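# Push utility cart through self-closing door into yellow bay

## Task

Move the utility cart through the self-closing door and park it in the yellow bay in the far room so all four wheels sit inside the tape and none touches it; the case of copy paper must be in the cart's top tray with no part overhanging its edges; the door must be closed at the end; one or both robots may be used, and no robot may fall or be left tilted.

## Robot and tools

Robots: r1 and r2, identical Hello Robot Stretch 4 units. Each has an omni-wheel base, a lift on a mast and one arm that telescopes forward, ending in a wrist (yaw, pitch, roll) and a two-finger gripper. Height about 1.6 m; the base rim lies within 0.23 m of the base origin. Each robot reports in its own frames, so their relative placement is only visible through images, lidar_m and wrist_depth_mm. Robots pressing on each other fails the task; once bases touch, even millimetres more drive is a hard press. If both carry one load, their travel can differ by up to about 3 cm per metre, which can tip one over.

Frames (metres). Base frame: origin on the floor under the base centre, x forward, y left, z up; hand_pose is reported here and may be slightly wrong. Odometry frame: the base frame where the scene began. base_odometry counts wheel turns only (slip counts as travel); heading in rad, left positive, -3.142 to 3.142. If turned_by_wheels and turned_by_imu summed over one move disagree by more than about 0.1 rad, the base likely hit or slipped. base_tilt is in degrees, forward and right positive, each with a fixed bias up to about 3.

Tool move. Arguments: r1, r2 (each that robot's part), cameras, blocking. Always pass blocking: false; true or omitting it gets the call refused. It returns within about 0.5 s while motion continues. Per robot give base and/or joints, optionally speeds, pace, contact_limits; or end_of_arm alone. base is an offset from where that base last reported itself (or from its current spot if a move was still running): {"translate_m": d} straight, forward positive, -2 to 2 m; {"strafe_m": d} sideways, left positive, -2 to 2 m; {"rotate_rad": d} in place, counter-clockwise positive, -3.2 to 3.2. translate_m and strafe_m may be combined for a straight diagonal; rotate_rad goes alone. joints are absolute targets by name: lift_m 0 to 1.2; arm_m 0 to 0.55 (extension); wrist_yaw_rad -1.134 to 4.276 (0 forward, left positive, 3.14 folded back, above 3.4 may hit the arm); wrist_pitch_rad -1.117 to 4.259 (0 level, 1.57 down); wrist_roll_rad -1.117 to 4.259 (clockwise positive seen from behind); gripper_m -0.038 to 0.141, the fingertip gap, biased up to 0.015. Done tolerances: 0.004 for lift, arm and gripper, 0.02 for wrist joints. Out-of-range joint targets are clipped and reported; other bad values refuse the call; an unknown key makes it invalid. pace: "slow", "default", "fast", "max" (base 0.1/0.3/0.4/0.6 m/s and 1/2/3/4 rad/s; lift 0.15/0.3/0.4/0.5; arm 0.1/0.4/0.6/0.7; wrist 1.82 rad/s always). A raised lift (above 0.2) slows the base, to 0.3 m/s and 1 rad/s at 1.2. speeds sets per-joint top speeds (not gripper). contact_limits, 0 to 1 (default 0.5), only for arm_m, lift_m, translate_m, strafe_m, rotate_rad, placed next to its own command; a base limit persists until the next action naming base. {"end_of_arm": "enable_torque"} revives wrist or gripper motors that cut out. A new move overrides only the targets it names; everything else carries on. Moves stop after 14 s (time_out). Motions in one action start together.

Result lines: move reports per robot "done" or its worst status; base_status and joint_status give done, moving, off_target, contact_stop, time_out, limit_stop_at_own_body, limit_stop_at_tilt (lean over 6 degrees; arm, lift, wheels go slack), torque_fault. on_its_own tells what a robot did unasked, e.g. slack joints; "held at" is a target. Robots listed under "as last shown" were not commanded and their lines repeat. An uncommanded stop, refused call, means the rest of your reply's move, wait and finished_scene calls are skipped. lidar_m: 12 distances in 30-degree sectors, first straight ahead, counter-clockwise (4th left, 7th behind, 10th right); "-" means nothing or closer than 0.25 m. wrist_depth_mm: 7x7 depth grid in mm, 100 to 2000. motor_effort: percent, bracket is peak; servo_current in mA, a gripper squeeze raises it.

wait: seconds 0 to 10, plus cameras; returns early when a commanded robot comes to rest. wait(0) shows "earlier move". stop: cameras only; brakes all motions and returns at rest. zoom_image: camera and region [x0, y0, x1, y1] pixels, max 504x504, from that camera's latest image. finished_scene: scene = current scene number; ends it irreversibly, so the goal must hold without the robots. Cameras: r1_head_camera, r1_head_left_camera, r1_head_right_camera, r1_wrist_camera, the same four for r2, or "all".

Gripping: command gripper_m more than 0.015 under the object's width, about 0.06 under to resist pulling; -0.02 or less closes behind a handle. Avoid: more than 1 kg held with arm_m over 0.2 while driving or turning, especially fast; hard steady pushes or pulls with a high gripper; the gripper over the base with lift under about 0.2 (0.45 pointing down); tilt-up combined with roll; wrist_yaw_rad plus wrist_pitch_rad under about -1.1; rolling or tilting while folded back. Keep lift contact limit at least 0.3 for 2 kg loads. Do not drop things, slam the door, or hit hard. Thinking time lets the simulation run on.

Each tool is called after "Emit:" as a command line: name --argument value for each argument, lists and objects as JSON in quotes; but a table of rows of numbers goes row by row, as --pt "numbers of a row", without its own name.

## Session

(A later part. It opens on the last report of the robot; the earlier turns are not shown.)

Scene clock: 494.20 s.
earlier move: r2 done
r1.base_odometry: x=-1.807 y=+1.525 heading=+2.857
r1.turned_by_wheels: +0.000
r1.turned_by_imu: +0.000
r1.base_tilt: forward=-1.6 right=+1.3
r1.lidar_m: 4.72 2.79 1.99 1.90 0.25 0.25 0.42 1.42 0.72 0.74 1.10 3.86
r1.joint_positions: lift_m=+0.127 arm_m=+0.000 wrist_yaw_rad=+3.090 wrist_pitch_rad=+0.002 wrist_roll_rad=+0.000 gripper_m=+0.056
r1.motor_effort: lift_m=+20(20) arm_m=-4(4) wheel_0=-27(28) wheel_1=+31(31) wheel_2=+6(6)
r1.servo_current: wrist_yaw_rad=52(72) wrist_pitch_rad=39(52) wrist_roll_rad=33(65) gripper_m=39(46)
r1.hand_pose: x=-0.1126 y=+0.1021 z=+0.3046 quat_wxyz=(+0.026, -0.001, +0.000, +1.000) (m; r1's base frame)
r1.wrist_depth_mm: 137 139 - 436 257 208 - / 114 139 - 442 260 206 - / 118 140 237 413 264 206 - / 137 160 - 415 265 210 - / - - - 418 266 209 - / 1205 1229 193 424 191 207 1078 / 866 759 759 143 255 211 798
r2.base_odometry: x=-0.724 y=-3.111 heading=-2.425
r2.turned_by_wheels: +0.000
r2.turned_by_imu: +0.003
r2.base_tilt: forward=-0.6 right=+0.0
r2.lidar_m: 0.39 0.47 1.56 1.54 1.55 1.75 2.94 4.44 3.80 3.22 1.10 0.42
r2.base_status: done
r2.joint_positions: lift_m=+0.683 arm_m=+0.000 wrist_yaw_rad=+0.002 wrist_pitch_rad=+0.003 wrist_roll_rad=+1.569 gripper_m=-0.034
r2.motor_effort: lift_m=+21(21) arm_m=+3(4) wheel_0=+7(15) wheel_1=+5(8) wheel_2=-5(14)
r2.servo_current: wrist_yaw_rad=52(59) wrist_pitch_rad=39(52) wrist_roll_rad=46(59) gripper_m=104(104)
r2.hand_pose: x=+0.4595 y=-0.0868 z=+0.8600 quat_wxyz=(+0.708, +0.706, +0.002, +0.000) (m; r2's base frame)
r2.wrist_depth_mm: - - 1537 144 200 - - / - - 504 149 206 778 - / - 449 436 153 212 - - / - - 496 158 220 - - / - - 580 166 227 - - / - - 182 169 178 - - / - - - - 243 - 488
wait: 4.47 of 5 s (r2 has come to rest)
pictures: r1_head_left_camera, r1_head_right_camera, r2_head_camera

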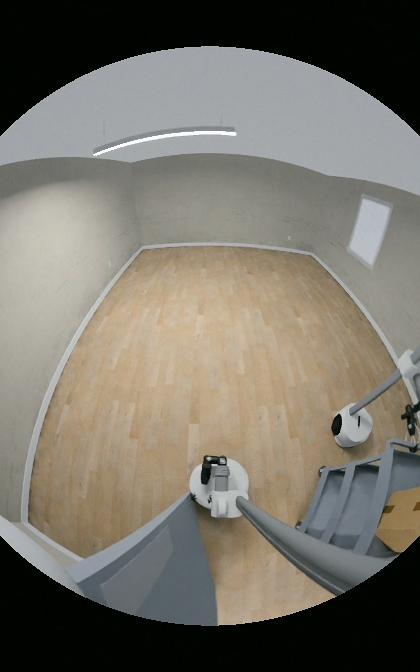

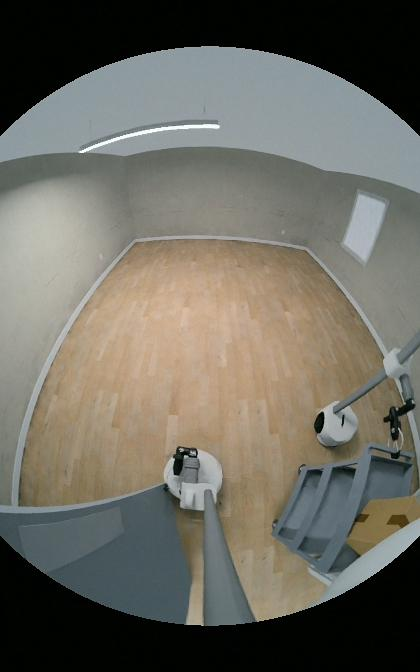

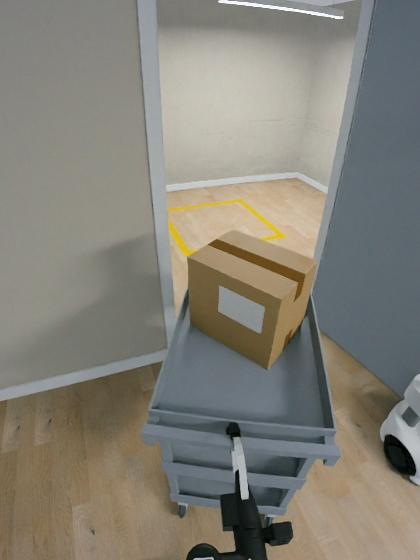

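Emit:
move --blocking false --r2 '{"base":{"translate_m":0.3,"strafe_m":-0.05},"pace":"slow"}' --cameras '[]'

Emit:
wait --seconds 4.5 --cameras '["r2_head_camera","r2_head_left_camera","r1_head_left_camera","r1_head_right_camera"]'

Scene clock: 500.17 s.
move: r2 moving
r1: as last shown
r1.lidar_m: 4.71 2.84 2.00 1.89 0.27 0.25 0.45 1.42 0.72 0.73 1.09 3.87
r1.servo_current: wrist_yaw_rad=52(59) wrist_pitch_rad=39(46) wrist_roll_rad=46(59) gripper_m=39(46)
r1.wrist_depth_mm: 137 138 - 439 258 206 - / 114 139 - 436 260 207 - / 118 140 236 410 264 207 - / 137 160 - 415 265 209 - / - - - 415 266 208 - / 1229 1229 193 424 190 207 1098 / 854 759 759 143 253 211 809
r2.base_odometry: x=-0.735 y=-3.118 heading=-2.425
r2.turned_by_wheels: +0.001
r2.turned_by_imu: +0.001
r2.base_tilt: forward=-0.7 right=+0.0
r2.lidar_m: 0.40 0.45 1.55 1.53 1.54 1.78 2.96 4.43 3.82 3.22 1.09 0.40
r2.base_status: translate_m moving; strafe_m moving
r2.joint_positions: lift_m=+0.683 arm_m=+0.000 wrist_yaw_rad=+0.002 wrist_pitch_rad=+0.003 wrist_roll_rad=+1.569 gripper_m=-0.034
r2.measured_speeds: translate_m=+0.048 strafe_m=-0.009 rotate_rad=-0.002 lift_m=+0.000 arm_m=+0.000 wrist_yaw_rad=+0.000 wrist_pitch_rad=+0.000 wrist_roll_rad=+0.000
r2.motor_effort: lift_m=+21(21) arm_m=+4(4) wheel_0=+11(13) wheel_1=+8(8) wheel_2=-10(10)
r2.servo_current: wrist_yaw_rad=52(52) wrist_pitch_rad=39(46) wrist_roll_rad=52(59) gripper_m=91(104)
r2.hand_pose: x=+0.4595 y=-0.0868 z=+0.8600 quat_wxyz=(+0.708, +0.706, +0.002, +0.000) (m; r2's base frame)
r2.wrist_depth_mm: - - - 145 201 - - / - - 508 150 206 778 - / - 445 442 153 212 - - / - - 496 158 220 - - / - - 574 166 228 - - / - - 181 169 178 - - / - - - - 243 - 462
pictures: none

Scene clock: 503.97 s.
earlier move: r2 done
r1.base_odometry: x=-1.807 y=+1.525 heading=+2.857
r1.turned_by_wheels: +0.000
r1.turned_by_imu: +0.000
r1.base_tilt: forward=-1.6 right=+1.3
r1.lidar_m: 4.71 2.82 1.99 1.89 0.25 0.25 0.46 0.82 0.70 0.90 2.90 3.85
r1.joint_positions: lift_m=+0.127 arm_m=+0.000 wrist_yaw_rad=+3.090 wrist_pitch_rad=+0.002 wrist_roll_rad=+0.000 gripper_m=+0.056
r1.motor_effort: lift_m=+20(20) arm_m=-4(4) wheel_0=-27(28) wheel_1=+31(31) wheel_2=+6(6)
r1.servo_current: wrist_yaw_rad=39(72) wrist_pitch_rad=39(52) wrist_roll_rad=46(65) gripper_m=39(52)
r1.hand_pose: x=-0.1126 y=+0.1021 z=+0.3046 quat_wxyz=(+0.026, -0.001, +0.000, +1.000) (m; r1's base frame)
r1.wrist_depth_mm: 137 138 - 439 257 206 - / 114 139 - 445 262 207 - / 118 140 236 410 264 206 - / 137 160 - 413 265 209 - / 1708 - - 421 266 210 - / 1255 1229 193 421 191 208 1098 / 866 759 768 143 255 210 798
r2.base_odometry: x=-0.983 y=-3.270 heading=-2.425
r2.turned_by_wheels: +0.000
r2.turned_by_imu: +0.000
r2.base_tilt: forward=-0.7 right=+0.1
r2.lidar_m: 0.38 0.41 1.26 1.70 1.69 1.94 3.25 4.71 3.69 0.94 0.94 0.42
r2.base_status: done
r2.joint_positions: lift_m=+0.683 arm_m=+0.000 wrist_yaw_rad=+0.002 wrist_pitch_rad=+0.003 wrist_roll_rad=+1.569 gripper_m=-0.034
r2.motor_effort: lift_m=+21(21) arm_m=+4(4) wheel_0=+3(13) wheel_1=+4(8) wheel_2=-7(11)
r2.servo_current: wrist_yaw_rad=46(59) wrist_pitch_rad=46(46) wrist_roll_rad=39(59) gripper_m=91(104)
r2.hand_pose: x=+0.4595 y=-0.0868 z=+0.8600 quat_wxyz=(+0.708, +0.706, +0.002, +0.000) (m; r2's base frame)
r2.wrist_depth_mm: - - - 164 222 1661 - / - - - 166 224 759 - / - - 480 167 226 - - / - - 477 227 229 - - / - - 530 170 231 831 - / - - 185 171 178 - - / - - - - - - 496
wait: 3.80 of 4.5 s (r2 has come to rest)
pictures: r1_head_left_camera, r1_head_right_camera, r2_head_camera, r2_head_left_camera

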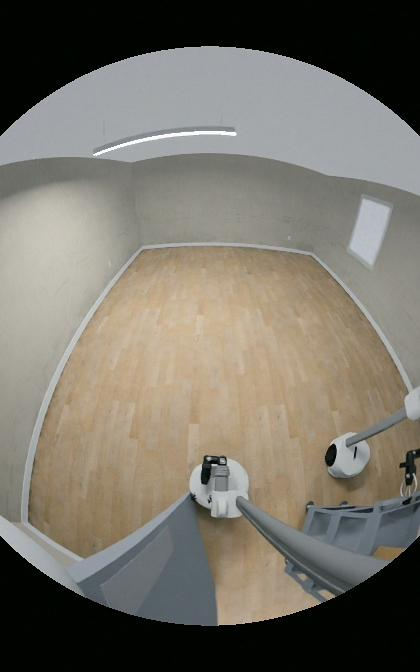

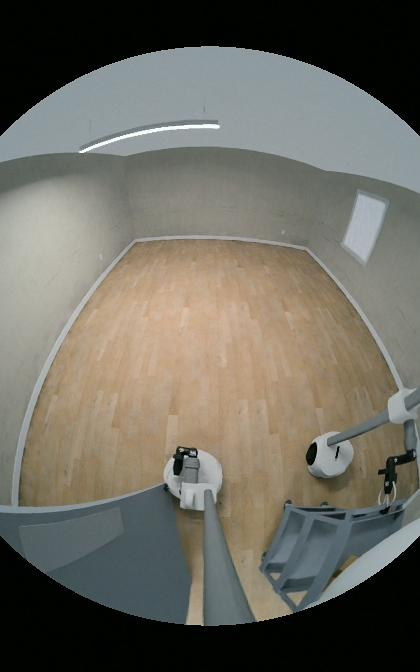

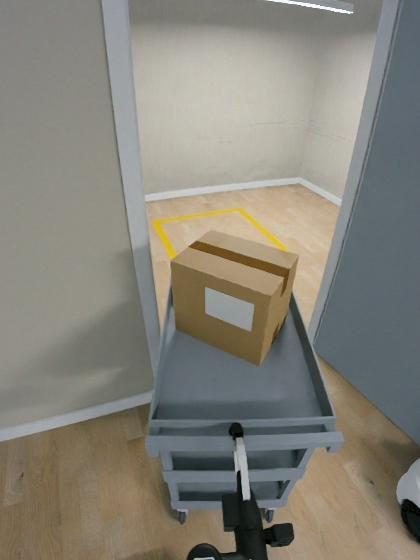

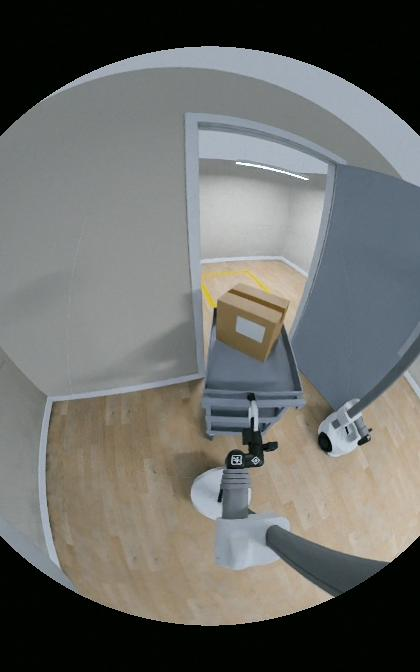

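Emit:
move --blocking false --r2 '{"base":{"translate_m":0.3,"strafe_m":-0.06},"pace":"slow"}' --cameras '[]'

Emit:
wait --seconds 4.5 --cameras '["r2_head_camera","r2_head_left_camera","r1_head_right_camera"]'

Scene clock: 510.50 s.
move: r2 moving
r1: as last shown
r1.lidar_m: 4.71 2.81 2.00 1.91 0.25 0.25 0.45 0.82 0.72 0.91 2.92 3.86
r1.motor_effort: lift_m=+20(20) arm_m=-4(4) wheel_0=-27(28) wheel_1=+30(31) wheel_2=+6(6)
r1.servo_current: wrist_yaw_rad=26(65) wrist_pitch_rad=39(46) wrist_roll_rad=59(72) gripper_m=46(46)
r1.wrist_depth_mm: 137 139 - 436 257 206 - / 114 139 - 445 259 206 - / 118 140 236 410 264 206 - / 137 160 - 415 266 208 - / 1756 - - 418 266 209 - / 1205 1229 193 427 191 207 1118 / 866 759 759 143 254 211 798
r2.base_odometry: x=-0.994 y=-3.277 heading=-2.425
r2.turned_by_wheels: +0.000
r2.turned_by_imu: +0.001
r2.base_tilt: forward=-0.7 right=+0.1
r2.lidar_m: 0.39 0.40 1.24 1.72 1.67 1.95 3.27 4.71 3.67 0.96 0.92 0.44
r2.base_status: translate_m moving; strafe_m moving
r2.joint_positions: lift_m=+0.683 arm_m=+0.000 wrist_yaw_rad=+0.002 wrist_pitch_rad=+0.003 wrist_roll_rad=+1.569 gripper_m=-0.034
r2.measured_speeds: translate_m=+0.048 strafe_m=-0.010 rotate_rad=-0.001 lift_m=+0.000 arm_m=+0.000 wrist_yaw_rad=+0.000 wrist_pitch_rad=+0.000 wrist_roll_rad=+0.000
r2.motor_effort: lift_m=+21(21) arm_m=+4(4) wheel_0=+10(10) wheel_1=+6(8) wheel_2=-11(13)
r2.servo_current: wrist_yaw_rad=59(59) wrist_pitch_rad=39(46) wrist_roll_rad=52(52) gripper_m=98(98)
r2.hand_pose: x=+0.4594 y=-0.0869 z=+0.8600 quat_wxyz=(+0.708, +0.706, +0.002, +0.000) (m; r2's base frame)
r2.wrist_depth_mm: - - - 165 224 1661 504 / - - - 166 225 759 - / - - 488 167 226 - - / - - 473 228 229 - - / - - 530 170 230 831 - / - - 185 171 178 - - / - - - - - - 496
pictures: none

Scene clock: 514.33 s.
earlier move: r2 done
r1.base_odometry: x=-1.807 y=+1.525 heading=+2.857
r1.turned_by_wheels: +0.000
r1.turned_by_imu: +0.000
r1.base_tilt: forward=-1.6 right=+1.3
r1.lidar_m: 4.71 2.83 2.01 1.89 0.25 0.25 0.46 0.79 0.78 0.80 2.88 3.84
r1.joint_positions: lift_m=+0.127 arm_m=+0.000 wrist_yaw_rad=+3.090 wrist_pitch_rad=+0.002 wrist_roll_rad=+0.000 gripper_m=+0.056
r1.motor_effort: lift_m=+20(20) arm_m=-4(4) wheel_0=-27(28) wheel_1=+30(31) wheel_2=+6(6)
r1.servo_current: wrist_yaw_rad=46(72) wrist_pitch_rad=46(52) wrist_roll_rad=39(72) gripper_m=39(46)
r1.hand_pose: x=-0.1126 y=+0.1021 z=+0.3046 quat_wxyz=(+0.026, -0.001, +0.000, +1.000) (m; r1's base frame)
r1.wrist_depth_mm: 137 139 - 436 259 206 - / 114 139 - 442 260 207 - / 118 140 236 410 263 207 - / 137 161 - 415 265 208 - / - - - 418 266 210 - / 1138 1229 194 427 191 208 1098 / 866 768 750 143 253 210 788
r2.base_odometry: x=-1.249 y=-3.422 heading=-2.425
r2.turned_by_wheels: +0.000
r2.turned_by_imu: +0.001
r2.base_tilt: forward=-0.6 right=+0.1
r2.lidar_m: 0.37 0.41 0.94 1.57 1.83 2.09 3.50 4.99 3.45 0.80 0.97 0.42
r2.base_status: done
r2.joint_positions: lift_m=+0.683 arm_m=+0.000 wrist_yaw_rad=+0.002 wrist_pitch_rad=+0.003 wrist_roll_rad=+1.569 gripper_m=-0.034
r2.motor_effort: lift_m=+21(22) arm_m=+4(4) wheel_0=+5(12) wheel_1=+4(8) wheel_2=-6(14)
r2.servo_current: wrist_yaw_rad=52(59) wrist_pitch_rad=46(52) wrist_roll_rad=52(59) gripper_m=98(104)
r2.hand_pose: x=+0.4594 y=-0.0869 z=+0.8600 quat_wxyz=(+0.708, +0.706, +0.002, +0.000) (m; r2's base frame)
r2.wrist_depth_mm: - - - 183 244 1661 1160 / - - - 180 241 1661 - / - - 597 179 238 831 - / - - 473 235 235 831 - / - - 504 175 233 - - / - - 186 172 178 - - / - - 591 - 228 121 -
wait: 3.83 of 4.5 s (r2 has come to rest)
pictures: r1_head_right_camera, r2_head_camera, r2_head_left_camera

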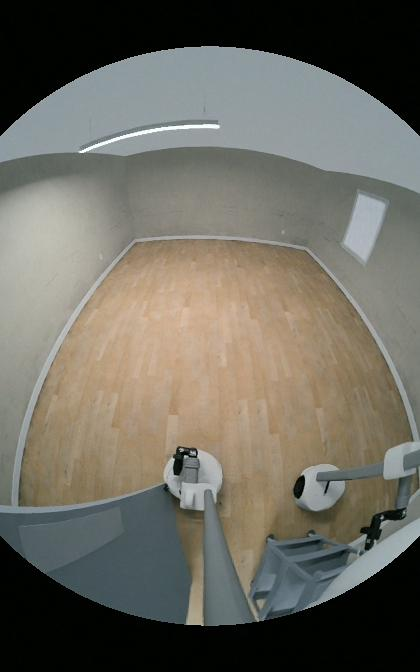

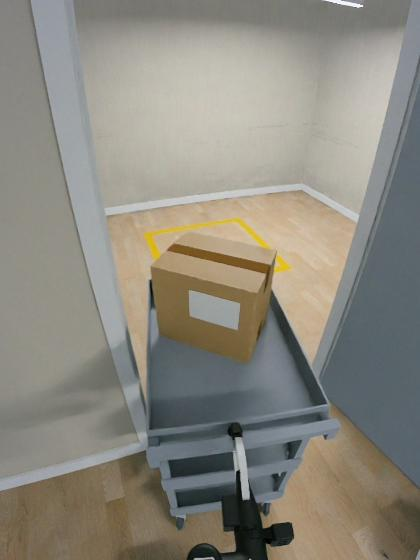

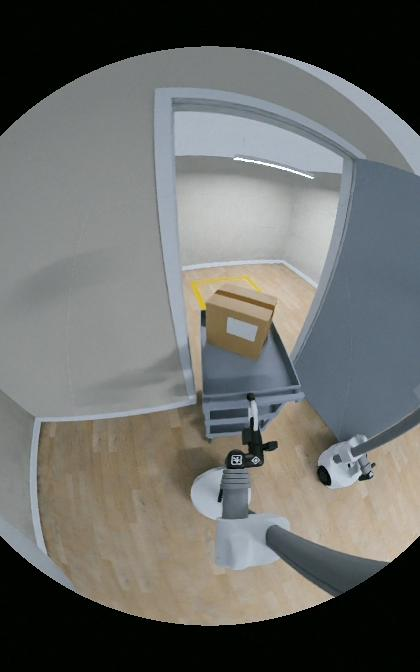

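Emit:
move --blocking false --r2 '{"base":{"strafe_m":-0.14},"pace":"slow"}' --cameras '[]'

Emit:
wait --seconds 3 --cameras '[]'

Emit:
move --blocking false --r2 '{"base":{"rotate_rad":0.27},"pace":"slow"}' --cameras '[]'

Emit:
wait --seconds 3 --cameras '["r2_head_camera","r2_head_left_camera","r2_head_right_camera","r1_head_right_camera","r2_wrist_camera"]'

Scene clock: 524.40 s.
move: r2 moving
r1: as last shown
r1.lidar_m: 4.72 2.84 2.01 1.90 0.25 0.25 0.44 0.79 0.74 0.77 2.92 3.84
r1.motor_effort: lift_m=+20(20) arm_m=-4(4) wheel_0=-28(28) wheel_1=+31(31) wheel_2=+6(6)
r1.servo_current: wrist_yaw_rad=33(65) wrist_pitch_rad=39(46) wrist_roll_rad=59(65) gripper_m=39(46)
r1.wrist_depth_mm: 137 139 - 439 257 206 - / 114 139 - 442 260 207 - / 118 140 236 413 264 207 - / 137 160 - 410 265 208 - / - - - 415 267 209 - / 1138 1205 193 424 191 207 1118 / 866 750 768 143 254 211 798
r2.base_odometry: x=-1.258 y=-3.411 heading=-2.425
r2.turned_by_wheels: +0.000
r2.turned_by_imu: +0.001
r2.base_tilt: forward=-0.6 right=+0.0
r2.lidar_m: 0.38 0.40 0.95 1.60 1.82 2.10 3.53 4.96 3.47 0.79 0.92 0.44
r2.base_status: strafe_m moving
r2.joint_positions: lift_m=+0.683 arm_m=+0.000 wrist_yaw_rad=+0.003 wrist_pitch_rad=+0.003 wrist_roll_rad=+1.569 gripper_m=-0.034
r2.measured_speeds: translate_m=+0.000 strafe_m=-0.056 rotate_rad=-0.001 lift_m=+0.000 arm_m=+0.000 wrist_yaw_rad=+0.015 wrist_pitch_rad=+0.000 wrist_roll_rad=+0.000
r2.motor_effort: lift_m=+21(21) arm_m=+4(4) wheel_0=+10(13) wheel_1=-6(8) wheel_2=+1(5)
r2.servo_current: wrist_yaw_rad=46(59) wrist_pitch_rad=46(46) wrist_roll_rad=46(52) gripper_m=98(98)
r2.hand_pose: x=+0.4596 y=-0.0864 z=+0.8600 quat_wxyz=(+0.708, +0.706, +0.002, +0.000) (m; r2's base frame)
r2.wrist_depth_mm: - - - 182 244 1661 1205 / - - - 180 241 1708 - / - - 597 178 237 831 - / - - 469 235 236 842 - / - - 504 174 233 - - / - - 186 172 178 - - / - - 597 - 229 121 -
pictures: none

Scene clock: 526.43 s.
earlier move: r2 done
r1.base_odometry: x=-1.807 y=+1.525 heading=+2.857
r1.turned_by_wheels: +0.000
r1.turned_by_imu: +0.000
r1.base_tilt: forward=-1.6 right=+1.3
r1.lidar_m: 4.70 2.84 2.01 1.90 0.25 0.25 0.45 0.67 0.67 0.65 2.91 3.84
r1.joint_positions: lift_m=+0.127 arm_m=+0.000 wrist_yaw_rad=+3.090 wrist_pitch_rad=+0.002 wrist_roll_rad=+0.000 gripper_m=+0.056
r1.motor_effort: lift_m=+20(20) arm_m=-4(4) wheel_0=-27(28) wheel_1=+31(31) wheel_2=+6(6)
r1.servo_current: wrist_yaw_rad=52(91) wrist_pitch_rad=39(52) wrist_roll_rad=33(78) gripper_m=39(52)
r1.hand_pose: x=-0.1126 y=+0.1021 z=+0.3046 quat_wxyz=(+0.026, -0.001, +0.000, +1.000) (m; r1's base frame)
r1.wrist_depth_mm: 137 139 - 439 257 206 - / 114 139 - 445 260 207 - / 118 140 236 410 263 206 - / 137 160 - 413 266 209 - / - - - 421 266 208 - / 1118 1229 193 424 191 207 1098 / 866 750 759 143 254 211 820
r2.base_odometry: x=-1.340 y=-3.316 heading=-2.425
r2.turned_by_wheels: +0.000
r2.turned_by_imu: +0.001
r2.base_tilt: forward=-0.6 right=+0.1
r2.lidar_m: 0.36 0.34 0.99 1.69 1.97 2.24 3.67 4.93 3.33 0.66 0.71 0.46
r2.base_status: done
r2.joint_positions: lift_m=+0.683 arm_m=+0.000 wrist_yaw_rad=+0.004 wrist_pitch_rad=+0.003 wrist_roll_rad=+1.569 gripper_m=-0.034
r2.motor_effort: lift_m=+21(21) arm_m=+4(4) wheel_0=+6(15) wheel_1=-3(8) wheel_2=+0(5)
r2.servo_current: wrist_yaw_rad=46(59) wrist_pitch_rad=39(46) wrist_roll_rad=39(59) gripper_m=91(98)
r2.hand_pose: x=+0.4596 y=-0.0863 z=+0.8600 quat_wxyz=(+0.708, +0.706, +0.002, +0.000) (m; r2's base frame)
r2.wrist_depth_mm: - - - 281 289 1397 320 / - - - 208 274 1708 1182 / - - - 198 259 1756 - / - - 609 188 249 842 - / - - 477 181 237 831 - / - - 186 171 178 - - / - - 521 - 219 - -
wait: 2.03 of 3 s (r2 has come to rest)
pictures: none

Scene clock: 526.93 s.
move: r2 moving
r1: as last shown
r1.lidar_m: 4.72 2.82 2.02 1.90 0.25 0.25 0.46 0.72 0.69 0.67 2.91 3.86
r1.servo_current: wrist_yaw_rad=39(65) wrist_pitch_rad=39(46) wrist_roll_rad=52(52) gripper_m=46(46)
r1.wrist_depth_mm: 137 138 - 436 258 206 - / 114 139 - 445 260 207 - / 118 140 236 413 264 207 - / 137 160 - 413 265 209 - / - - - 418 266 209 - / 1098 1182 193 427 191 207 1098 / 878 759 768 143 254 209 809
r2.base_odometry: x=-1.340 y=-3.316 heading=-2.301
r2.turned_by_wheels: +0.124
r2.turned_by_imu: +0.120
r2.base_tilt: forward=-0.7 right=+0.1
r2.lidar_m: 0.36 0.40 1.09 1.97 2.00 2.43 - 4.97 0.83 0.66 1.00 0.45
r2.base_status: rotate_rad moving
r2.joint_positions: lift_m=+0.683 arm_m=+0.000 wrist_yaw_rad=-0.008 wrist_pitch_rad=+0.003 wrist_roll_rad=+1.569 gripper_m=-0.034
r2.measured_speeds: translate_m=+0.003 strafe_m=+0.000 rotate_rad=+0.488 lift_m=+0.000 arm_m=+0.000 wrist_yaw_rad=+0.000 wrist_pitch_rad=+0.000 wrist_roll_rad=+0.000
r2.motor_effort: lift_m=+21(21) arm_m=+4(4) wheel_0=-11(13) wheel_1=-7(9) wheel_2=-15(16)
r2.servo_current: wrist_yaw_rad=65(65) wrist_pitch_rad=46(46) wrist_roll_rad=59(59) gripper_m=98(98)
r2.hand_pose: x=+0.4586 y=-0.0897 z=+0.8600 quat_wxyz=(+0.708, +0.706, -0.002, -0.004) (m; r2's base frame)
r2.wrist_depth_mm: - - - 200 265 1708 1182 / - - - 193 255 1756 508 / - - - 187 248 831 - / - - 484 181 242 842 - / - - 488 178 235 - - / - - 184 171 178 - - / - - 544 - 223 - -
pictures: none

Scene clock: 527.80 s.
earlier move: r2 done
r1.base_odometry: x=-1.807 y=+1.525 heading=+2.857
r1.turned_by_wheels: +0.000
r1.turned_by_imu: +0.000
r1.base_tilt: forward=-1.6 right=+1.3
r1.lidar_m: 4.72 2.80 2.02 1.90 0.25 0.25 0.46 0.75 0.66 0.66 2.93 3.86
r1.joint_positions: lift_m=+0.127 arm_m=+0.000 wrist_yaw_rad=+3.090 wrist_pitch_rad=+0.002 wrist_roll_rad=+0.000 gripper_m=+0.056
r1.motor_effort: lift_m=+20(20) arm_m=-4(4) wheel_0=-27(28) wheel_1=+31(31) wheel_2=+6(6)
r1.servo_current: wrist_yaw_rad=59(65) wrist_pitch_rad=46(52) wrist_roll_rad=26(59) gripper_m=39(46)
r1.hand_pose: x=-0.1126 y=+0.1021 z=+0.3046 quat_wxyz=(+0.026, -0.001, +0.000, +1.000) (m; r1's base frame)
r1.wrist_depth_mm: 137 139 - 439 257 207 - / 114 139 - 442 259 206 - / 118 140 236 413 263 206 - / 137 160 - 415 265 208 - / - - - 418 267 209 - / 1098 1229 193 424 191 207 1098 / 866 759 768 143 255 211 798
r2.base_odometry: x=-1.340 y=-3.316 heading=-2.156
r2.turned_by_wheels: +0.145
r2.turned_by_imu: +0.141
r2.base_tilt: forward=-0.7 right=+0.1
r2.lidar_m: 0.41 0.46 1.21 1.98 2.04 2.72 - 4.17 0.71 0.66 1.00 0.43
r2.base_status: done
r2.joint_positions: lift_m=+0.683 arm_m=+0.000 wrist_yaw_rad=-0.004 wrist_pitch_rad=+0.003 wrist_roll_rad=+1.569 gripper_m=-0.034
r2.motor_effort: lift_m=+21(21) arm_m=+2(4) wheel_0=-7(13) wheel_1=-5(9) wheel_2=-8(16)
r2.servo_current: wrist_yaw_rad=39(65) wrist_pitch_rad=39(46) wrist_roll_rad=52(59) gripper_m=98(98)
r2.hand_pose: x=+0.4589 y=-0.0886 z=+0.8600 quat_wxyz=(+0.708, +0.706, +0.000, -0.002) (m; r2's base frame)
r2.wrist_depth_mm: - - - 156 212 1537 - / - - 564 158 217 - - / - 480 452 162 221 - - / - - 488 165 225 - - / - - 559 169 229 - - / - - 185 171 178 - - / - - - - - - 480
wait: 0.87 of 3 s (r2 has come to rest)
pictures: r1_head_right_camera, r2_head_camera, r2_head_left_camera, r2_head_right_camera, r2_wrist_camera

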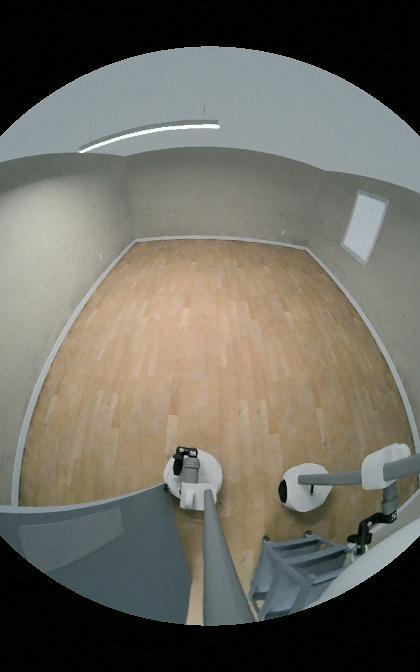

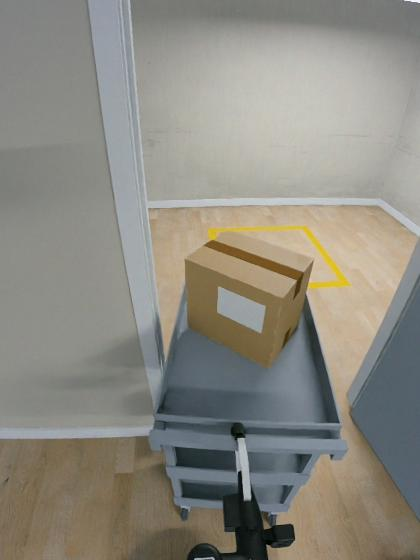

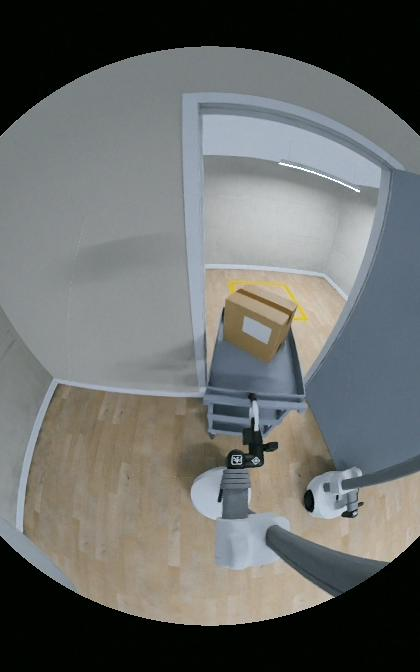

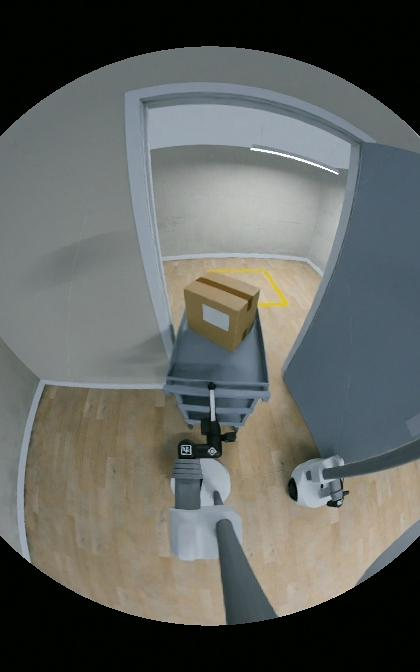

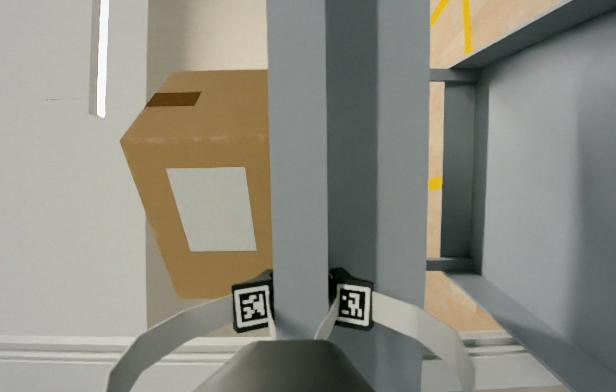

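Emit:
move --blocking false --r2 '{"base":{"strafe_m":-0.15},"pace":"slow"}' --cameras '[]'

Emit:
wait --seconds 3 --cameras '["r2_head_camera","r2_head_left_camera"]'

Scene clock: 563.17 s.
move: r2 moving
r1: as last shown
r1.lidar_m: 4.70 2.84 2.00 1.89 0.26 0.25 0.45 0.75 0.67 0.65 2.92 3.85
r1.motor_effort: lift_m=+20(20) arm_m=-4(4) wheel_0=-28(28) wheel_1=+31(31) wheel_2=+6(6)
r1.servo_current: wrist_yaw_rad=52(52) wrist_pitch_rad=39(46) wrist_roll_rad=33(59) gripper_m=46(46)
r1.wrist_depth_mm: 137 138 - 439 257 206 - / 114 139 - 439 260 208 - / 118 139 236 410 263 206 - / 137 160 - 418 265 209 - / - - - 421 265 210 - / 1138 1205 195 424 190 207 1098 / 866 759 750 143 255 211 798
r2.base_odometry: x=-1.352 y=-3.309 heading=-2.156
r2.turned_by_wheels: +0.000
r2.turned_by_imu: +0.001
r2.base_tilt: forward=-0.7 right=+0.1
r2.lidar_m: 0.41 0.41 1.21 1.97 2.04 2.73 - 4.12 0.67 0.66 0.99 0.42
r2.base_status: strafe_m moving
r2.joint_positions: lift_m=+0.683 arm_m=+0.000 wrist_yaw_rad=+0.000 wrist_pitch_rad=+0.003 wrist_roll_rad=+1.569 gripper_m=-0.034
r2.measured_speeds: translate_m=+0.000 strafe_m=-0.056 rotate_rad=-0.002 lift_m=+0.000 arm_m=+0.000 wrist_yaw_rad=+0.031 wrist_pitch_rad=+0.000 wrist_roll_rad=+0.000
r2.motor_effort: lift_m=+21(21) arm_m=-3(4) wheel_0=+10(10) wheel_1=-7(8) wheel_2=+0(6)
r2.servo_current: wrist_yaw_rad=46(59) wrist_pitch_rad=39(46) wrist_roll_rad=33(59) gripper_m=98(104)
r2.hand_pose: x=+0.4593 y=-0.0875 z=+0.8600 quat_wxyz=(+0.708, +0.706, +0.001, -0.001) (m; r2's base frame)
r2.wrist_depth_mm: - - - 153 209 1537 - / - - 554 157 215 759 - / - 469 452 160 219 - - / - - 496 164 224 - - / - - 559 168 229 - - / - - 185 171 178 - - / - - - - - - 477
pictures: none

Scene clock: 565.30 s.
earlier move: r2 done
r1.base_odometry: x=-1.807 y=+1.525 heading=+2.857
r1.turned_by_wheels: +0.000
r1.turned_by_imu: +0.000
r1.base_tilt: forward=-1.6 right=+1.3
r1.lidar_m: 4.70 2.83 1.99 1.89 0.25 0.25 0.44 0.71 0.51 0.49 2.91 3.83
r1.joint_positions: lift_m=+0.127 arm_m=+0.000 wrist_yaw_rad=+3.090 wrist_pitch_rad=+0.002 wrist_roll_rad=+0.000 gripper_m=+0.056
r1.motor_effort: lift_m=+20(20) arm_m=-4(4) wheel_0=-27(28) wheel_1=+31(31) wheel_2=+6(6)
r1.servo_current: wrist_yaw_rad=46(72) wrist_pitch_rad=39(52) wrist_roll_rad=46(59) gripper_m=39(52)
r1.hand_pose: x=-0.1126 y=+0.1021 z=+0.3046 quat_wxyz=(+0.026, -0.001, +0.000, +1.000) (m; r1's base frame)
r1.wrist_depth_mm: 137 139 - 436 257 206 - / 114 139 - 445 260 206 - / 118 140 236 410 263 206 - / 137 160 - 413 266 209 - / 154 - - 421 265 209 - / 1138 1205 194 424 191 208 1098 / 798 768 759 143 253 211 809
r2.base_odometry: x=-1.465 y=-3.234 heading=-2.156
r2.turned_by_wheels: +0.000
r2.turned_by_imu: +0.001
r2.base_tilt: forward=-0.7 right=+0.0
r2.lidar_m: 0.38 0.41 1.24 2.13 2.20 2.92 - 3.90 0.55 0.53 0.85 0.45
r2.base_status: done
r2.joint_positions: lift_m=+0.683 arm_m=+0.000 wrist_yaw_rad=+0.003 wrist_pitch_rad=+0.003 wrist_roll_rad=+1.569 gripper_m=-0.034
r2.motor_effort: lift_m=+21(21) arm_m=-3(4) wheel_0=+5(15) wheel_1=-4(8) wheel_2=+0(6)
r2.servo_current: wrist_yaw_rad=46(59) wrist_pitch_rad=39(46) wrist_roll_rad=52(65) gripper_m=98(104)
r2.hand_pose: x=+0.4595 y=-0.0866 z=+0.8600 quat_wxyz=(+0.708, +0.706, +0.002, +0.000) (m; r2's base frame)
r2.wrist_depth_mm: - - - 181 242 1708 1182 / - - - 179 241 1708 - / - - 591 177 237 820 - / - - 473 235 235 831 - / - - 500 174 233 - - / - - 186 172 177 - - / - - 597 - 229 120 -
wait: 2.13 of 3 s (r2 has come to rest)
pictures: r2_head_camera, r2_head_left_camera

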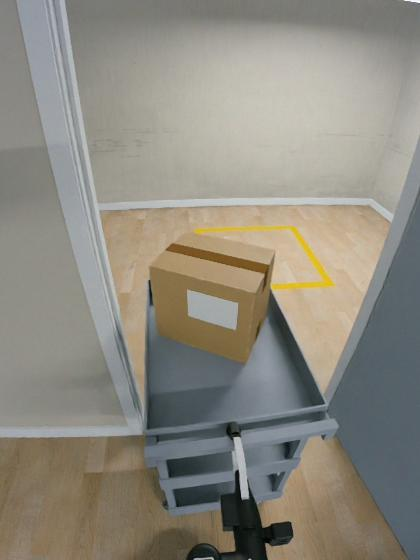

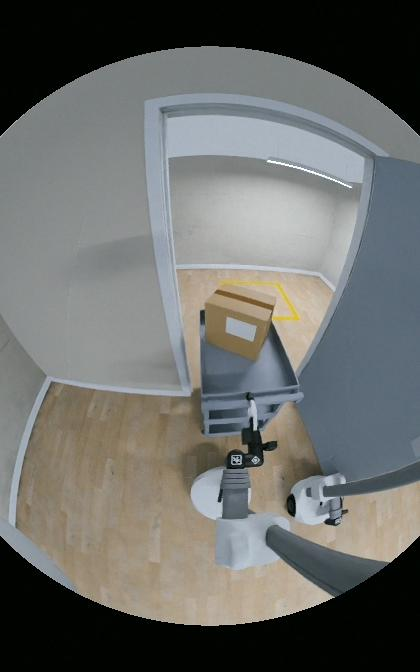

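Emit:
move --blocking false --cameras '["r2_head_camera","r2_head_left_camera","r2_head_right_camera"]'

Scene clock: 583.53 s.
r1.base_odometry: x=-1.807 y=+1.525 heading=+2.857
r1.turned_by_wheels: +0.000
r1.turned_by_imu: +0.000
r1.base_tilt: forward=-1.6 right=+1.2
r1.lidar_m: 4.72 2.81 1.99 1.87 0.25 0.25 0.48 0.71 0.52 0.51 2.90 3.85
r1.base_status: not commanded
r1.joint_positions: lift_m=+0.127 arm_m=+0.000 wrist_yaw_rad=+3.090 wrist_pitch_rad=+0.002 wrist_roll_rad=+0.000 gripper_m=+0.056
r1.joint_status: not commanded
r1.measured_speeds: all 0
r1.motor_effort: lift_m=+20(20) arm_m=-3(4) wheel_0=-27(28) wheel_1=+31(31) wheel_2=+6(6)
r1.servo_current: wrist_yaw_rad=65(72) wrist_pitch_rad=33(52) wrist_roll_rad=26(59) gripper_m=46(52)
r1.hand_pose: x=-0.1126 y=+0.1021 z=+0.3046 quat_wxyz=(+0.026, -0.001, +0.000, +1.000) (m; r1's base frame)
r1.wrist_depth_mm: 137 139 - 436 258 206 - / 114 139 - 445 260 207 - / 118 140 236 415 265 207 - / 137 160 - 413 266 208 - / 154 - - 418 267 210 - / 1078 1205 194 424 191 207 1098 / 809 768 750 143 252 210 798
r2.base_odometry: x=-1.465 y=-3.234 heading=-2.156
r2.turned_by_wheels: +0.000
r2.turned_by_imu: +0.000
r2.base_tilt: forward=-0.7 right=+0.1
r2.lidar_m: 0.39 0.42 1.18 2.11 2.20 2.93 - 3.91 0.55 0.53 0.85 0.44
r2.base_status: done
r2.joint_positions: lift_m=+0.683 arm_m=+0.000 wrist_yaw_rad=+0.003 wrist_pitch_rad=+0.003 wrist_roll_rad=+1.569 gripper_m=-0.034
r2.joint_status: not commanded
r2.measured_speeds: all 0
r2.motor_effort: lift_m=+21(21) arm_m=-3(4) wheel_0=+5(15) wheel_1=-5(8) wheel_2=+0(6)
r2.servo_current: wrist_yaw_rad=52(59) wrist_pitch_rad=39(46) wrist_roll_rad=52(65) gripper_m=98(104)
r2.hand_pose: x=+0.4595 y=-0.0866 z=+0.8600 quat_wxyz=(+0.708, +0.706, +0.002, +0.000) (m; r2's base frame)
r2.wrist_depth_mm: - - - 181 242 1708 1182 / - - - 179 240 1708 - / - - 591 177 236 831 - / - - 469 235 235 831 - / - - 500 174 233 - - / - - 186 172 178 - - / - - 603 - 229 120 -
pictures: r2_head_camera, r2_head_left_camera, r2_head_right_camera
Images, in order (width x height): r2_head_camera 420x560, r2_head_left_camera 420x672, r2_head_right_camera 420x672.

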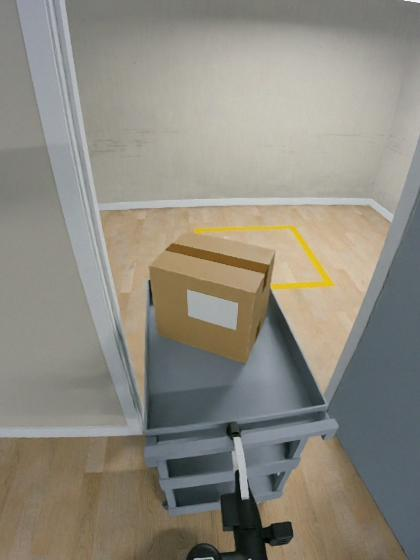

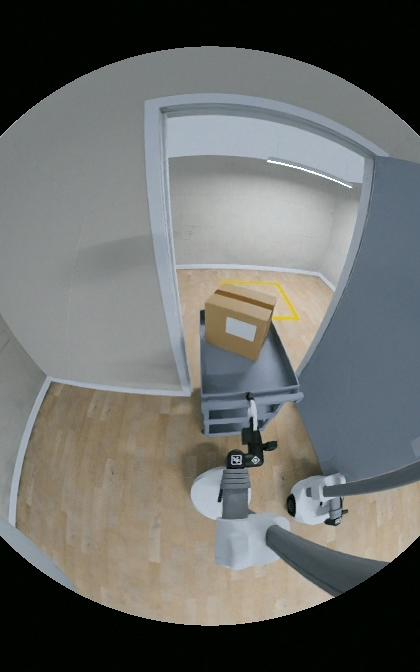

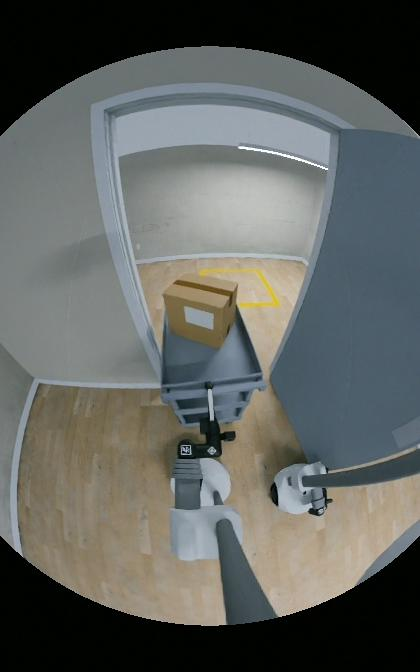

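Emit:
move --blocking false --cameras '[]' --r2 '{"base":{"rotate_rad":0.2},"pace":"slow"}'

Emit:
wait --seconds 3 --cameras '["r2_head_camera"]'

Scene clock: 595.90 s.
move: r2 moving
r1: as last shown
r1.lidar_m: 4.69 2.82 2.00 1.88 0.25 0.25 0.43 0.70 0.53 0.52 2.91 3.87
r1.servo_current: wrist_yaw_rad=52(65) wrist_pitch_rad=33(46) wrist_roll_rad=46(59) gripper_m=46(52)
r1.wrist_depth_mm: 137 139 - 439 258 207 - / 114 139 - 442 262 206 - / 118 139 236 410 264 207 - / 137 161 - 413 265 208 - / - - - 418 266 209 - / 1098 1229 194 424 191 207 1078 / 854 759 750 143 254 211 809
r2.base_odometry: x=-1.465 y=-3.233 heading=-2.035
r2.turned_by_wheels: +0.122
r2.turned_by_imu: +0.118
r2.base_tilt: forward=-0.7 right=+0.1
r2.lidar_m: 0.38 0.43 1.34 2.12 2.26 3.30 - 3.49 0.54 0.54 0.87 0.42
r2.base_status: rotate_rad moving
r2.joint_positions: lift_m=+0.683 arm_m=+0.000 wrist_yaw_rad=-0.006 wrist_pitch_rad=+0.003 wrist_roll_rad=+1.569 gripper_m=-0.034
r2.measured_speeds: translate_m=+0.000 strafe_m=+0.000 rotate_rad=+0.421 lift_m=+0.000 arm_m=+0.000 wrist_yaw_rad=+0.000 wrist_pitch_rad=+0.000 wrist_roll_rad=+0.000
r2.motor_effort: lift_m=+21(21) arm_m=-4(4) wheel_0=-11(11) wheel_1=-6(8) wheel_2=-12(12)
r2.servo_current: wrist_yaw_rad=59(59) wrist_pitch_rad=39(46) wrist_roll_rad=52(59) gripper_m=91(98)
r2.hand_pose: x=+0.4588 y=-0.0890 z=+0.8600 quat_wxyz=(+0.708, +0.706, -0.001, -0.003) (m; r2's base frame)
r2.wrist_depth_mm: - - - 165 224 1661 521 / - - - 167 225 768 - / - - 477 168 227 - - / - - 473 229 229 - - / - - 530 171 231 - - / - - 186 171 178 - - / - - - - - - 496
pictures: none

Scene clock: 596.57 s.
earlier move: r2 done
r1.base_odometry: x=-1.807 y=+1.525 heading=+2.857
r1.turned_by_wheels: +0.000
r1.turned_by_imu: +0.000
r1.base_tilt: forward=-1.6 right=+1.3
r1.lidar_m: 4.71 2.81 1.98 1.89 0.25 0.25 0.45 0.75 0.52 0.52 2.89 3.84
r1.joint_positions: lift_m=+0.127 arm_m=+0.000 wrist_yaw_rad=+3.090 wrist_pitch_rad=+0.002 wrist_roll_rad=+0.000 gripper_m=+0.056
r1.motor_effort: lift_m=+20(20) arm_m=-4(4) wheel_0=-27(28) wheel_1=+31(31) wheel_2=+6(6)
r1.servo_current: wrist_yaw_rad=59(65) wrist_pitch_rad=46(52) wrist_roll_rad=33(72) gripper_m=46(52)
r1.hand_pose: x=-0.1126 y=+0.1021 z=+0.3046 quat_wxyz=(+0.026, -0.001, +0.000, +1.000) (m; r1's base frame)
r1.wrist_depth_mm: 137 138 - 439 258 206 - / 114 139 - 445 259 206 - / 118 140 236 413 265 207 - / 137 160 - 413 265 210 - / - - - 418 266 209 - / 1098 1205 194 424 190 208 1098 / 866 759 750 143 253 210 798
r2.base_odometry: x=-1.465 y=-3.234 heading=-1.958
r2.turned_by_wheels: +0.077
r2.turned_by_imu: +0.075
r2.base_tilt: forward=-0.7 right=+0.1
r2.lidar_m: 0.42 0.98 1.51 2.12 2.31 3.63 - 3.28 0.52 0.57 0.88 0.41
r2.base_status: done
r2.joint_positions: lift_m=+0.683 arm_m=+0.000 wrist_yaw_rad=-0.003 wrist_pitch_rad=+0.003 wrist_roll_rad=+1.569 gripper_m=-0.034
r2.motor_effort: lift_m=+21(21) arm_m=-3(4) wheel_0=-5(11) wheel_1=-4(8) wheel_2=-9(12)
r2.servo_current: wrist_yaw_rad=46(59) wrist_pitch_rad=46(46) wrist_roll_rad=46(59) gripper_m=91(104)
r2.hand_pose: x=+0.4590 y=-0.0884 z=+0.8600 quat_wxyz=(+0.708, +0.706, +0.000, -0.002) (m; r2's base frame)
r2.wrist_depth_mm: - - - 143 198 - - / - - 484 148 205 778 - / - 452 445 152 213 - - / - - 504 158 220 842 - / - - 591 166 229 - - / - - 185 170 178 - 521 / - - - - - - 459
wait: 0.67 of 3 s (r2 has come to rest)
pictures: r2_head_camera

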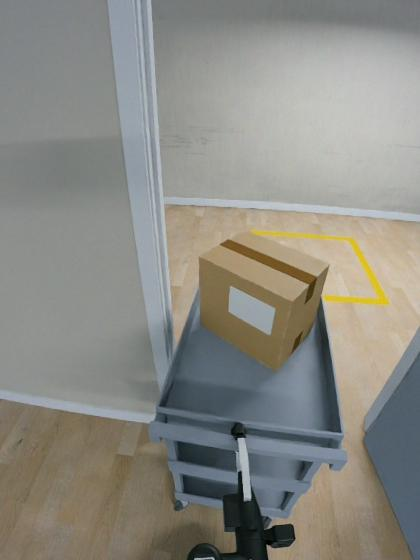

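Emit:
move --blocking false --cameras '[]' --r2 '{"base":{"translate_m":0.34,"strafe_m":-0.07},"pace":"slow"}'

Emit:
wait --seconds 6 --cameras '["r2_head_camera","r2_head_left_camera","r2_head_right_camera"]'

Scene clock: 603.07 s.
move: r2 moving
r1: as last shown
r1.lidar_m: 4.71 2.83 1.98 1.91 0.25 0.25 0.45 0.72 0.52 0.50 2.91 3.87
r1.motor_effort: lift_m=+20(20) arm_m=-4(4) wheel_0=-27(28) wheel_1=+30(31) wheel_2=+6(6)
r1.servo_current: wrist_yaw_rad=52(65) wrist_pitch_rad=33(52) wrist_roll_rad=46(65) gripper_m=52(52)
r1.wrist_depth_mm: 137 138 - 439 257 207 - / 114 139 - 445 260 206 - / 118 140 236 410 264 206 - / 137 160 - 413 265 208 - / - - - 421 266 209 - / 1118 1205 193 424 191 208 1098 / 854 759 759 143 254 210 788
r2.base_odometry: x=-1.472 y=-3.244 heading=-1.958
r2.turned_by_wheels: +0.000
r2.turned_by_imu: +0.000
r2.base_tilt: forward=-0.7 right=+0.0
r2.lidar_m: 0.41 0.98 1.49 2.12 2.34 3.60 - 3.27 0.52 0.58 0.87 0.40
r2.base_status: translate_m moving; strafe_m moving
r2.joint_positions: lift_m=+0.683 arm_m=+0.000 wrist_yaw_rad=-0.003 wrist_pitch_rad=+0.003 wrist_roll_rad=+1.569 gripper_m=-0.034
r2.measured_speeds: translate_m=+0.048 strafe_m=-0.010 rotate_rad=-0.003 lift_m=+0.000 arm_m=+0.000 wrist_yaw_rad=+0.000 wrist_pitch_rad=+0.000 wrist_roll_rad=+0.000
r2.motor_effort: lift_m=+21(21) arm_m=-4(4) wheel_0=+9(10) wheel_1=+6(7) wheel_2=-13(15)
r2.servo_current: wrist_yaw_rad=46(52) wrist_pitch_rad=46(46) wrist_roll_rad=52(59) gripper_m=98(104)
r2.hand_pose: x=+0.4590 y=-0.0884 z=+0.8600 quat_wxyz=(+0.708, +0.706, +0.000, -0.002) (m; r2's base frame)
r2.wrist_depth_mm: - - - 142 198 - - / - - 477 147 205 768 - / - 455 442 152 212 - - / - - 508 158 220 - - / - - 597 166 228 - - / - - 185 169 179 - - / - - - - - - 459
pictures: none

Scene clock: 607.30 s.
earlier move: r2 done
r1.base_odometry: x=-1.807 y=+1.525 heading=+2.857
r1.turned_by_wheels: +0.000
r1.turned_by_imu: +0.000
r1.base_tilt: forward=-1.6 right=+1.3
r1.lidar_m: 4.70 2.84 2.01 1.90 0.26 0.25 0.44 0.72 0.66 2.84 2.91 3.81
r1.joint_positions: lift_m=+0.127 arm_m=+0.000 wrist_yaw_rad=+3.090 wrist_pitch_rad=+0.002 wrist_roll_rad=+0.000 gripper_m=+0.056
r1.motor_effort: lift_m=+20(20) arm_m=-4(4) wheel_0=-28(28) wheel_1=+31(31) wheel_2=+6(6)
r1.servo_current: wrist_yaw_rad=59(72) wrist_pitch_rad=39(52) wrist_roll_rad=39(65) gripper_m=39(52)
r1.hand_pose: x=-0.1126 y=+0.1021 z=+0.3046 quat_wxyz=(+0.026, -0.001, +0.000, +1.000) (m; r1's base frame)
r1.wrist_depth_mm: 137 138 - 442 257 206 - / 114 139 - 445 260 207 - / 118 139 236 410 263 206 - / 137 160 - 415 265 209 - / 1008 1708 - 418 267 209 - / 1098 1205 193 424 190 207 1098 / 866 759 768 143 253 210 798
r2.base_odometry: x=-1.658 y=-3.522 heading=-1.958
r2.turned_by_wheels: +0.000
r2.turned_by_imu: +0.000
r2.base_tilt: forward=-0.7 right=+0.1
r2.lidar_m: 0.43 0.59 0.94 2.14 2.36 3.68 - 0.66 0.65 0.76 0.79 0.39
r2.base_status: done
r2.joint_positions: lift_m=+0.683 arm_m=+0.000 wrist_yaw_rad=-0.003 wrist_pitch_rad=+0.003 wrist_roll_rad=+1.569 gripper_m=-0.034
r2.motor_effort: lift_m=+21(21) arm_m=-4(4) wheel_0=+2(11) wheel_1=+3(7) wheel_2=-8(15)
r2.servo_current: wrist_yaw_rad=52(59) wrist_pitch_rad=39(52) wrist_roll_rad=52(59) gripper_m=98(104)
r2.hand_pose: x=+0.4590 y=-0.0884 z=+0.8600 quat_wxyz=(+0.708, +0.706, +0.000, -0.002) (m; r2's base frame)
r2.wrist_depth_mm: - - 492 - 182 - - / - 427 418 133 191 - - / - 488 459 141 204 - - / - - 544 151 216 - - / - - - 160 226 1921 - / - - 185 168 179 1618 496 / - - - - - 1499 1205
wait: 4.23 of 6 s (r2 has come to rest)
pictures: r2_head_camera, r2_head_left_camera, r2_head_right_camera

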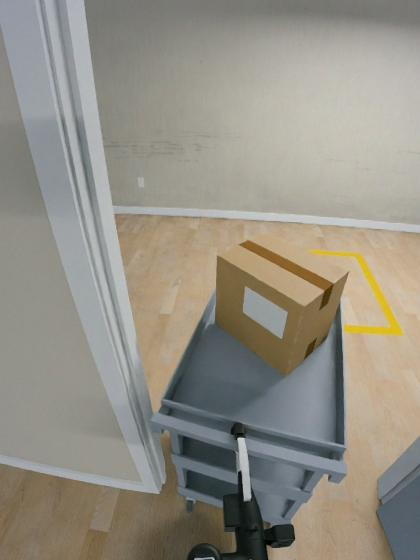

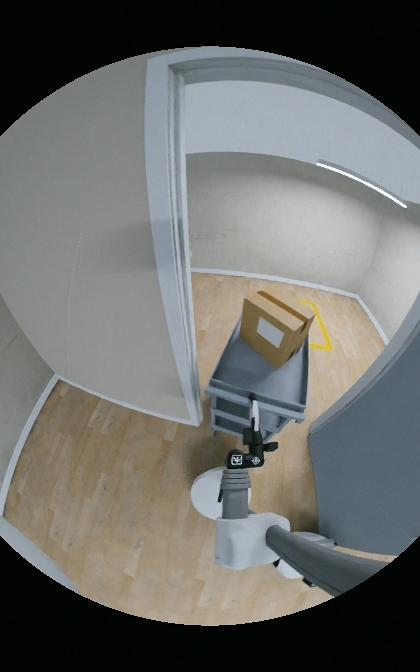

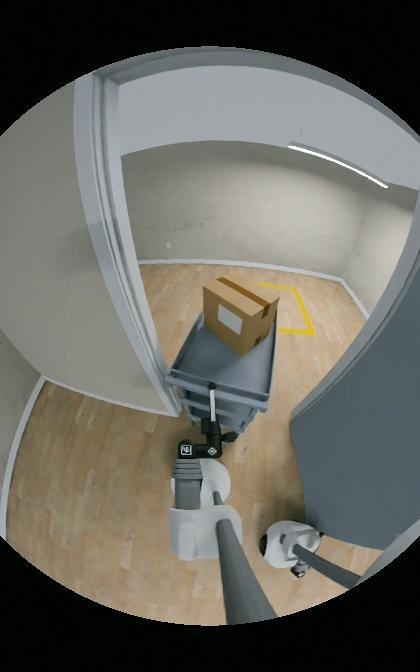

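Emit:
move --blocking false --cameras '[]' --r2 '{"base":{"translate_m":0.28,"strafe_m":-0.12},"pace":"slow"}'

Emit:
wait --seconds 6 --cameras '["r2_head_camera","r2_head_left_camera","r2_head_right_camera"]'

Scene clock: 618.87 s.
move: r2 moving
r1: as last shown
r1.lidar_m: 4.70 2.82 2.00 1.89 0.25 0.25 0.45 0.71 0.67 2.83 2.90 3.83
r1.motor_effort: lift_m=+20(20) arm_m=-4(4) wheel_0=-28(28) wheel_1=+30(31) wheel_2=+6(6)
r1.servo_current: wrist_yaw_rad=65(72) wrist_pitch_rad=46(52) wrist_roll_rad=46(59) gripper_m=39(46)
r1.wrist_depth_mm: 137 139 - 436 257 206 - / 114 139 - 442 262 206 - / 118 140 236 410 264 207 - / 137 160 - 415 265 210 - / 1008 1756 - 415 266 210 - / 1098 1229 193 424 191 208 1060 / 866 759 759 143 254 210 788
r2.base_odometry: x=-1.668 y=-3.531 heading=-1.958
r2.turned_by_wheels: +0.000
r2.turned_by_imu: +0.000
r2.base_tilt: forward=-0.7 right=+0.1
r2.lidar_m: 0.43 0.57 0.90 2.12 2.36 3.66 - 0.68 0.66 0.75 0.78 0.39
r2.base_status: translate_m moving; strafe_m moving
r2.joint_positions: lift_m=+0.683 arm_m=+0.000 wrist_yaw_rad=-0.003 wrist_pitch_rad=+0.003 wrist_roll_rad=+1.569 gripper_m=-0.034
r2.measured_speeds: translate_m=+0.049 strafe_m=-0.021 rotate_rad=-0.001 lift_m=+0.000 arm_m=+0.000 wrist_yaw_rad=+0.000 wrist_pitch_rad=+0.000 wrist_roll_rad=+0.000
r2.motor_effort: lift_m=+21(21) arm_m=-4(4) wheel_0=+5(8) wheel_1=+4(5) wheel_2=-13(15)
r2.servo_current: wrist_yaw_rad=52(59) wrist_pitch_rad=39(46) wrist_roll_rad=46(52) gripper_m=98(104)
r2.hand_pose: x=+0.4590 y=-0.0884 z=+0.8600 quat_wxyz=(+0.708, +0.706, +0.000, -0.002) (m; r2's base frame)
r2.wrist_depth_mm: - - 480 - 181 - - / - 424 418 132 191 - - / - 492 459 140 204 - - / - - 544 149 215 - - / - - - 157 226 1863 - / - - 185 167 178 1618 492 / - - - - - 1537 1182
pictures: none

Scene clock: 622.60 s.
earlier move: r2 done
r1.base_odometry: x=-1.807 y=+1.525 heading=+2.857
r1.turned_by_wheels: +0.000
r1.turned_by_imu: +0.000
r1.base_tilt: forward=-1.6 right=+1.3
r1.lidar_m: 4.70 2.81 1.99 1.90 0.25 0.25 0.45 0.79 0.86 2.83 2.89 3.84
r1.joint_positions: lift_m=+0.127 arm_m=+0.000 wrist_yaw_rad=+3.090 wrist_pitch_rad=+0.002 wrist_roll_rad=+0.000 gripper_m=+0.056
r1.motor_effort: lift_m=+20(20) arm_m=-4(4) wheel_0=-27(28) wheel_1=+31(31) wheel_2=+6(6)
r1.servo_current: wrist_yaw_rad=52(78) wrist_pitch_rad=46(52) wrist_roll_rad=52(65) gripper_m=39(46)
r1.hand_pose: x=-0.1126 y=+0.1021 z=+0.3046 quat_wxyz=(+0.026, -0.001, +0.000, +1.000) (m; r1's base frame)
r1.wrist_depth_mm: 137 139 - 436 258 206 - / 114 139 - 442 260 206 - / 118 140 236 413 263 206 - / 137 160 - 415 266 209 - / 891 1708 - 415 266 210 - / 946 1205 193 424 191 207 1078 / 809 768 768 142 253 210 798
r2.base_odometry: x=-1.875 y=-3.735 heading=-1.957
r2.turned_by_wheels: +0.001
r2.turned_by_imu: +0.002
r2.base_tilt: forward=-0.6 right=+0.1
r2.lidar_m: 0.42 0.43 0.42 2.18 2.43 3.81 - 0.81 0.68 0.62 0.73 0.38
r2.base_status: done
r2.joint_positions: lift_m=+0.683 arm_m=+0.000 wrist_yaw_rad=+0.001 wrist_pitch_rad=+0.003 wrist_roll_rad=+1.569 gripper_m=-0.034
r2.motor_effort: lift_m=+21(21) arm_m=-3(4) wheel_0=+6(13) wheel_1=+5(7) wheel_2=-3(15)
r2.servo_current: wrist_yaw_rad=52(59) wrist_pitch_rad=46(52) wrist_roll_rad=52(65) gripper_m=98(104)
r2.hand_pose: x=+0.4593 y=-0.0873 z=+0.8600 quat_wxyz=(+0.708, +0.706, +0.001, -0.001) (m; r2's base frame)
r2.wrist_depth_mm: - 484 462 123 178 - - / - 418 407 127 186 - - / - 496 466 136 198 - - / - - 564 145 211 - - / - - - 155 224 1863 - / - - 185 167 177 1618 484 / - - - - 257 1537 1182
wait: 3.73 of 6 s (r2 has come to rest)
pictures: r2_head_camera, r2_head_left_camera, r2_head_right_camera

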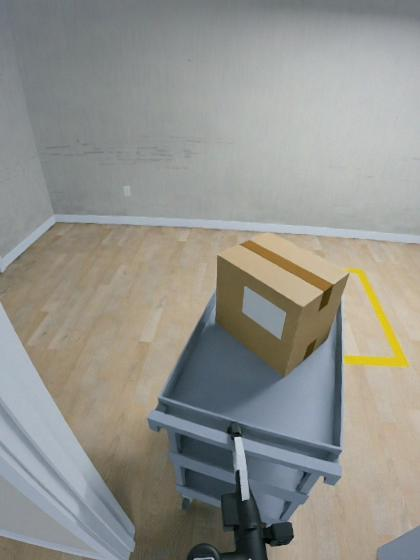

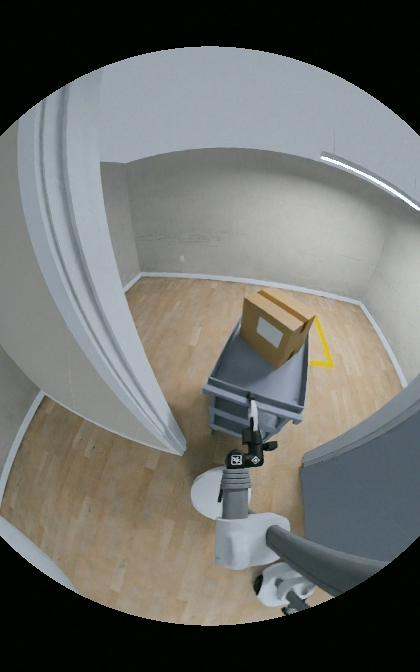

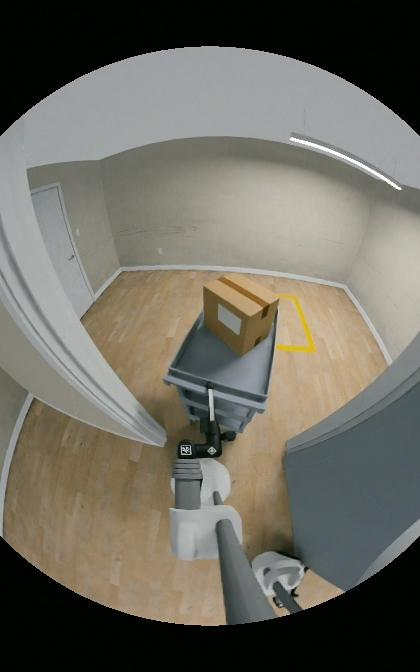

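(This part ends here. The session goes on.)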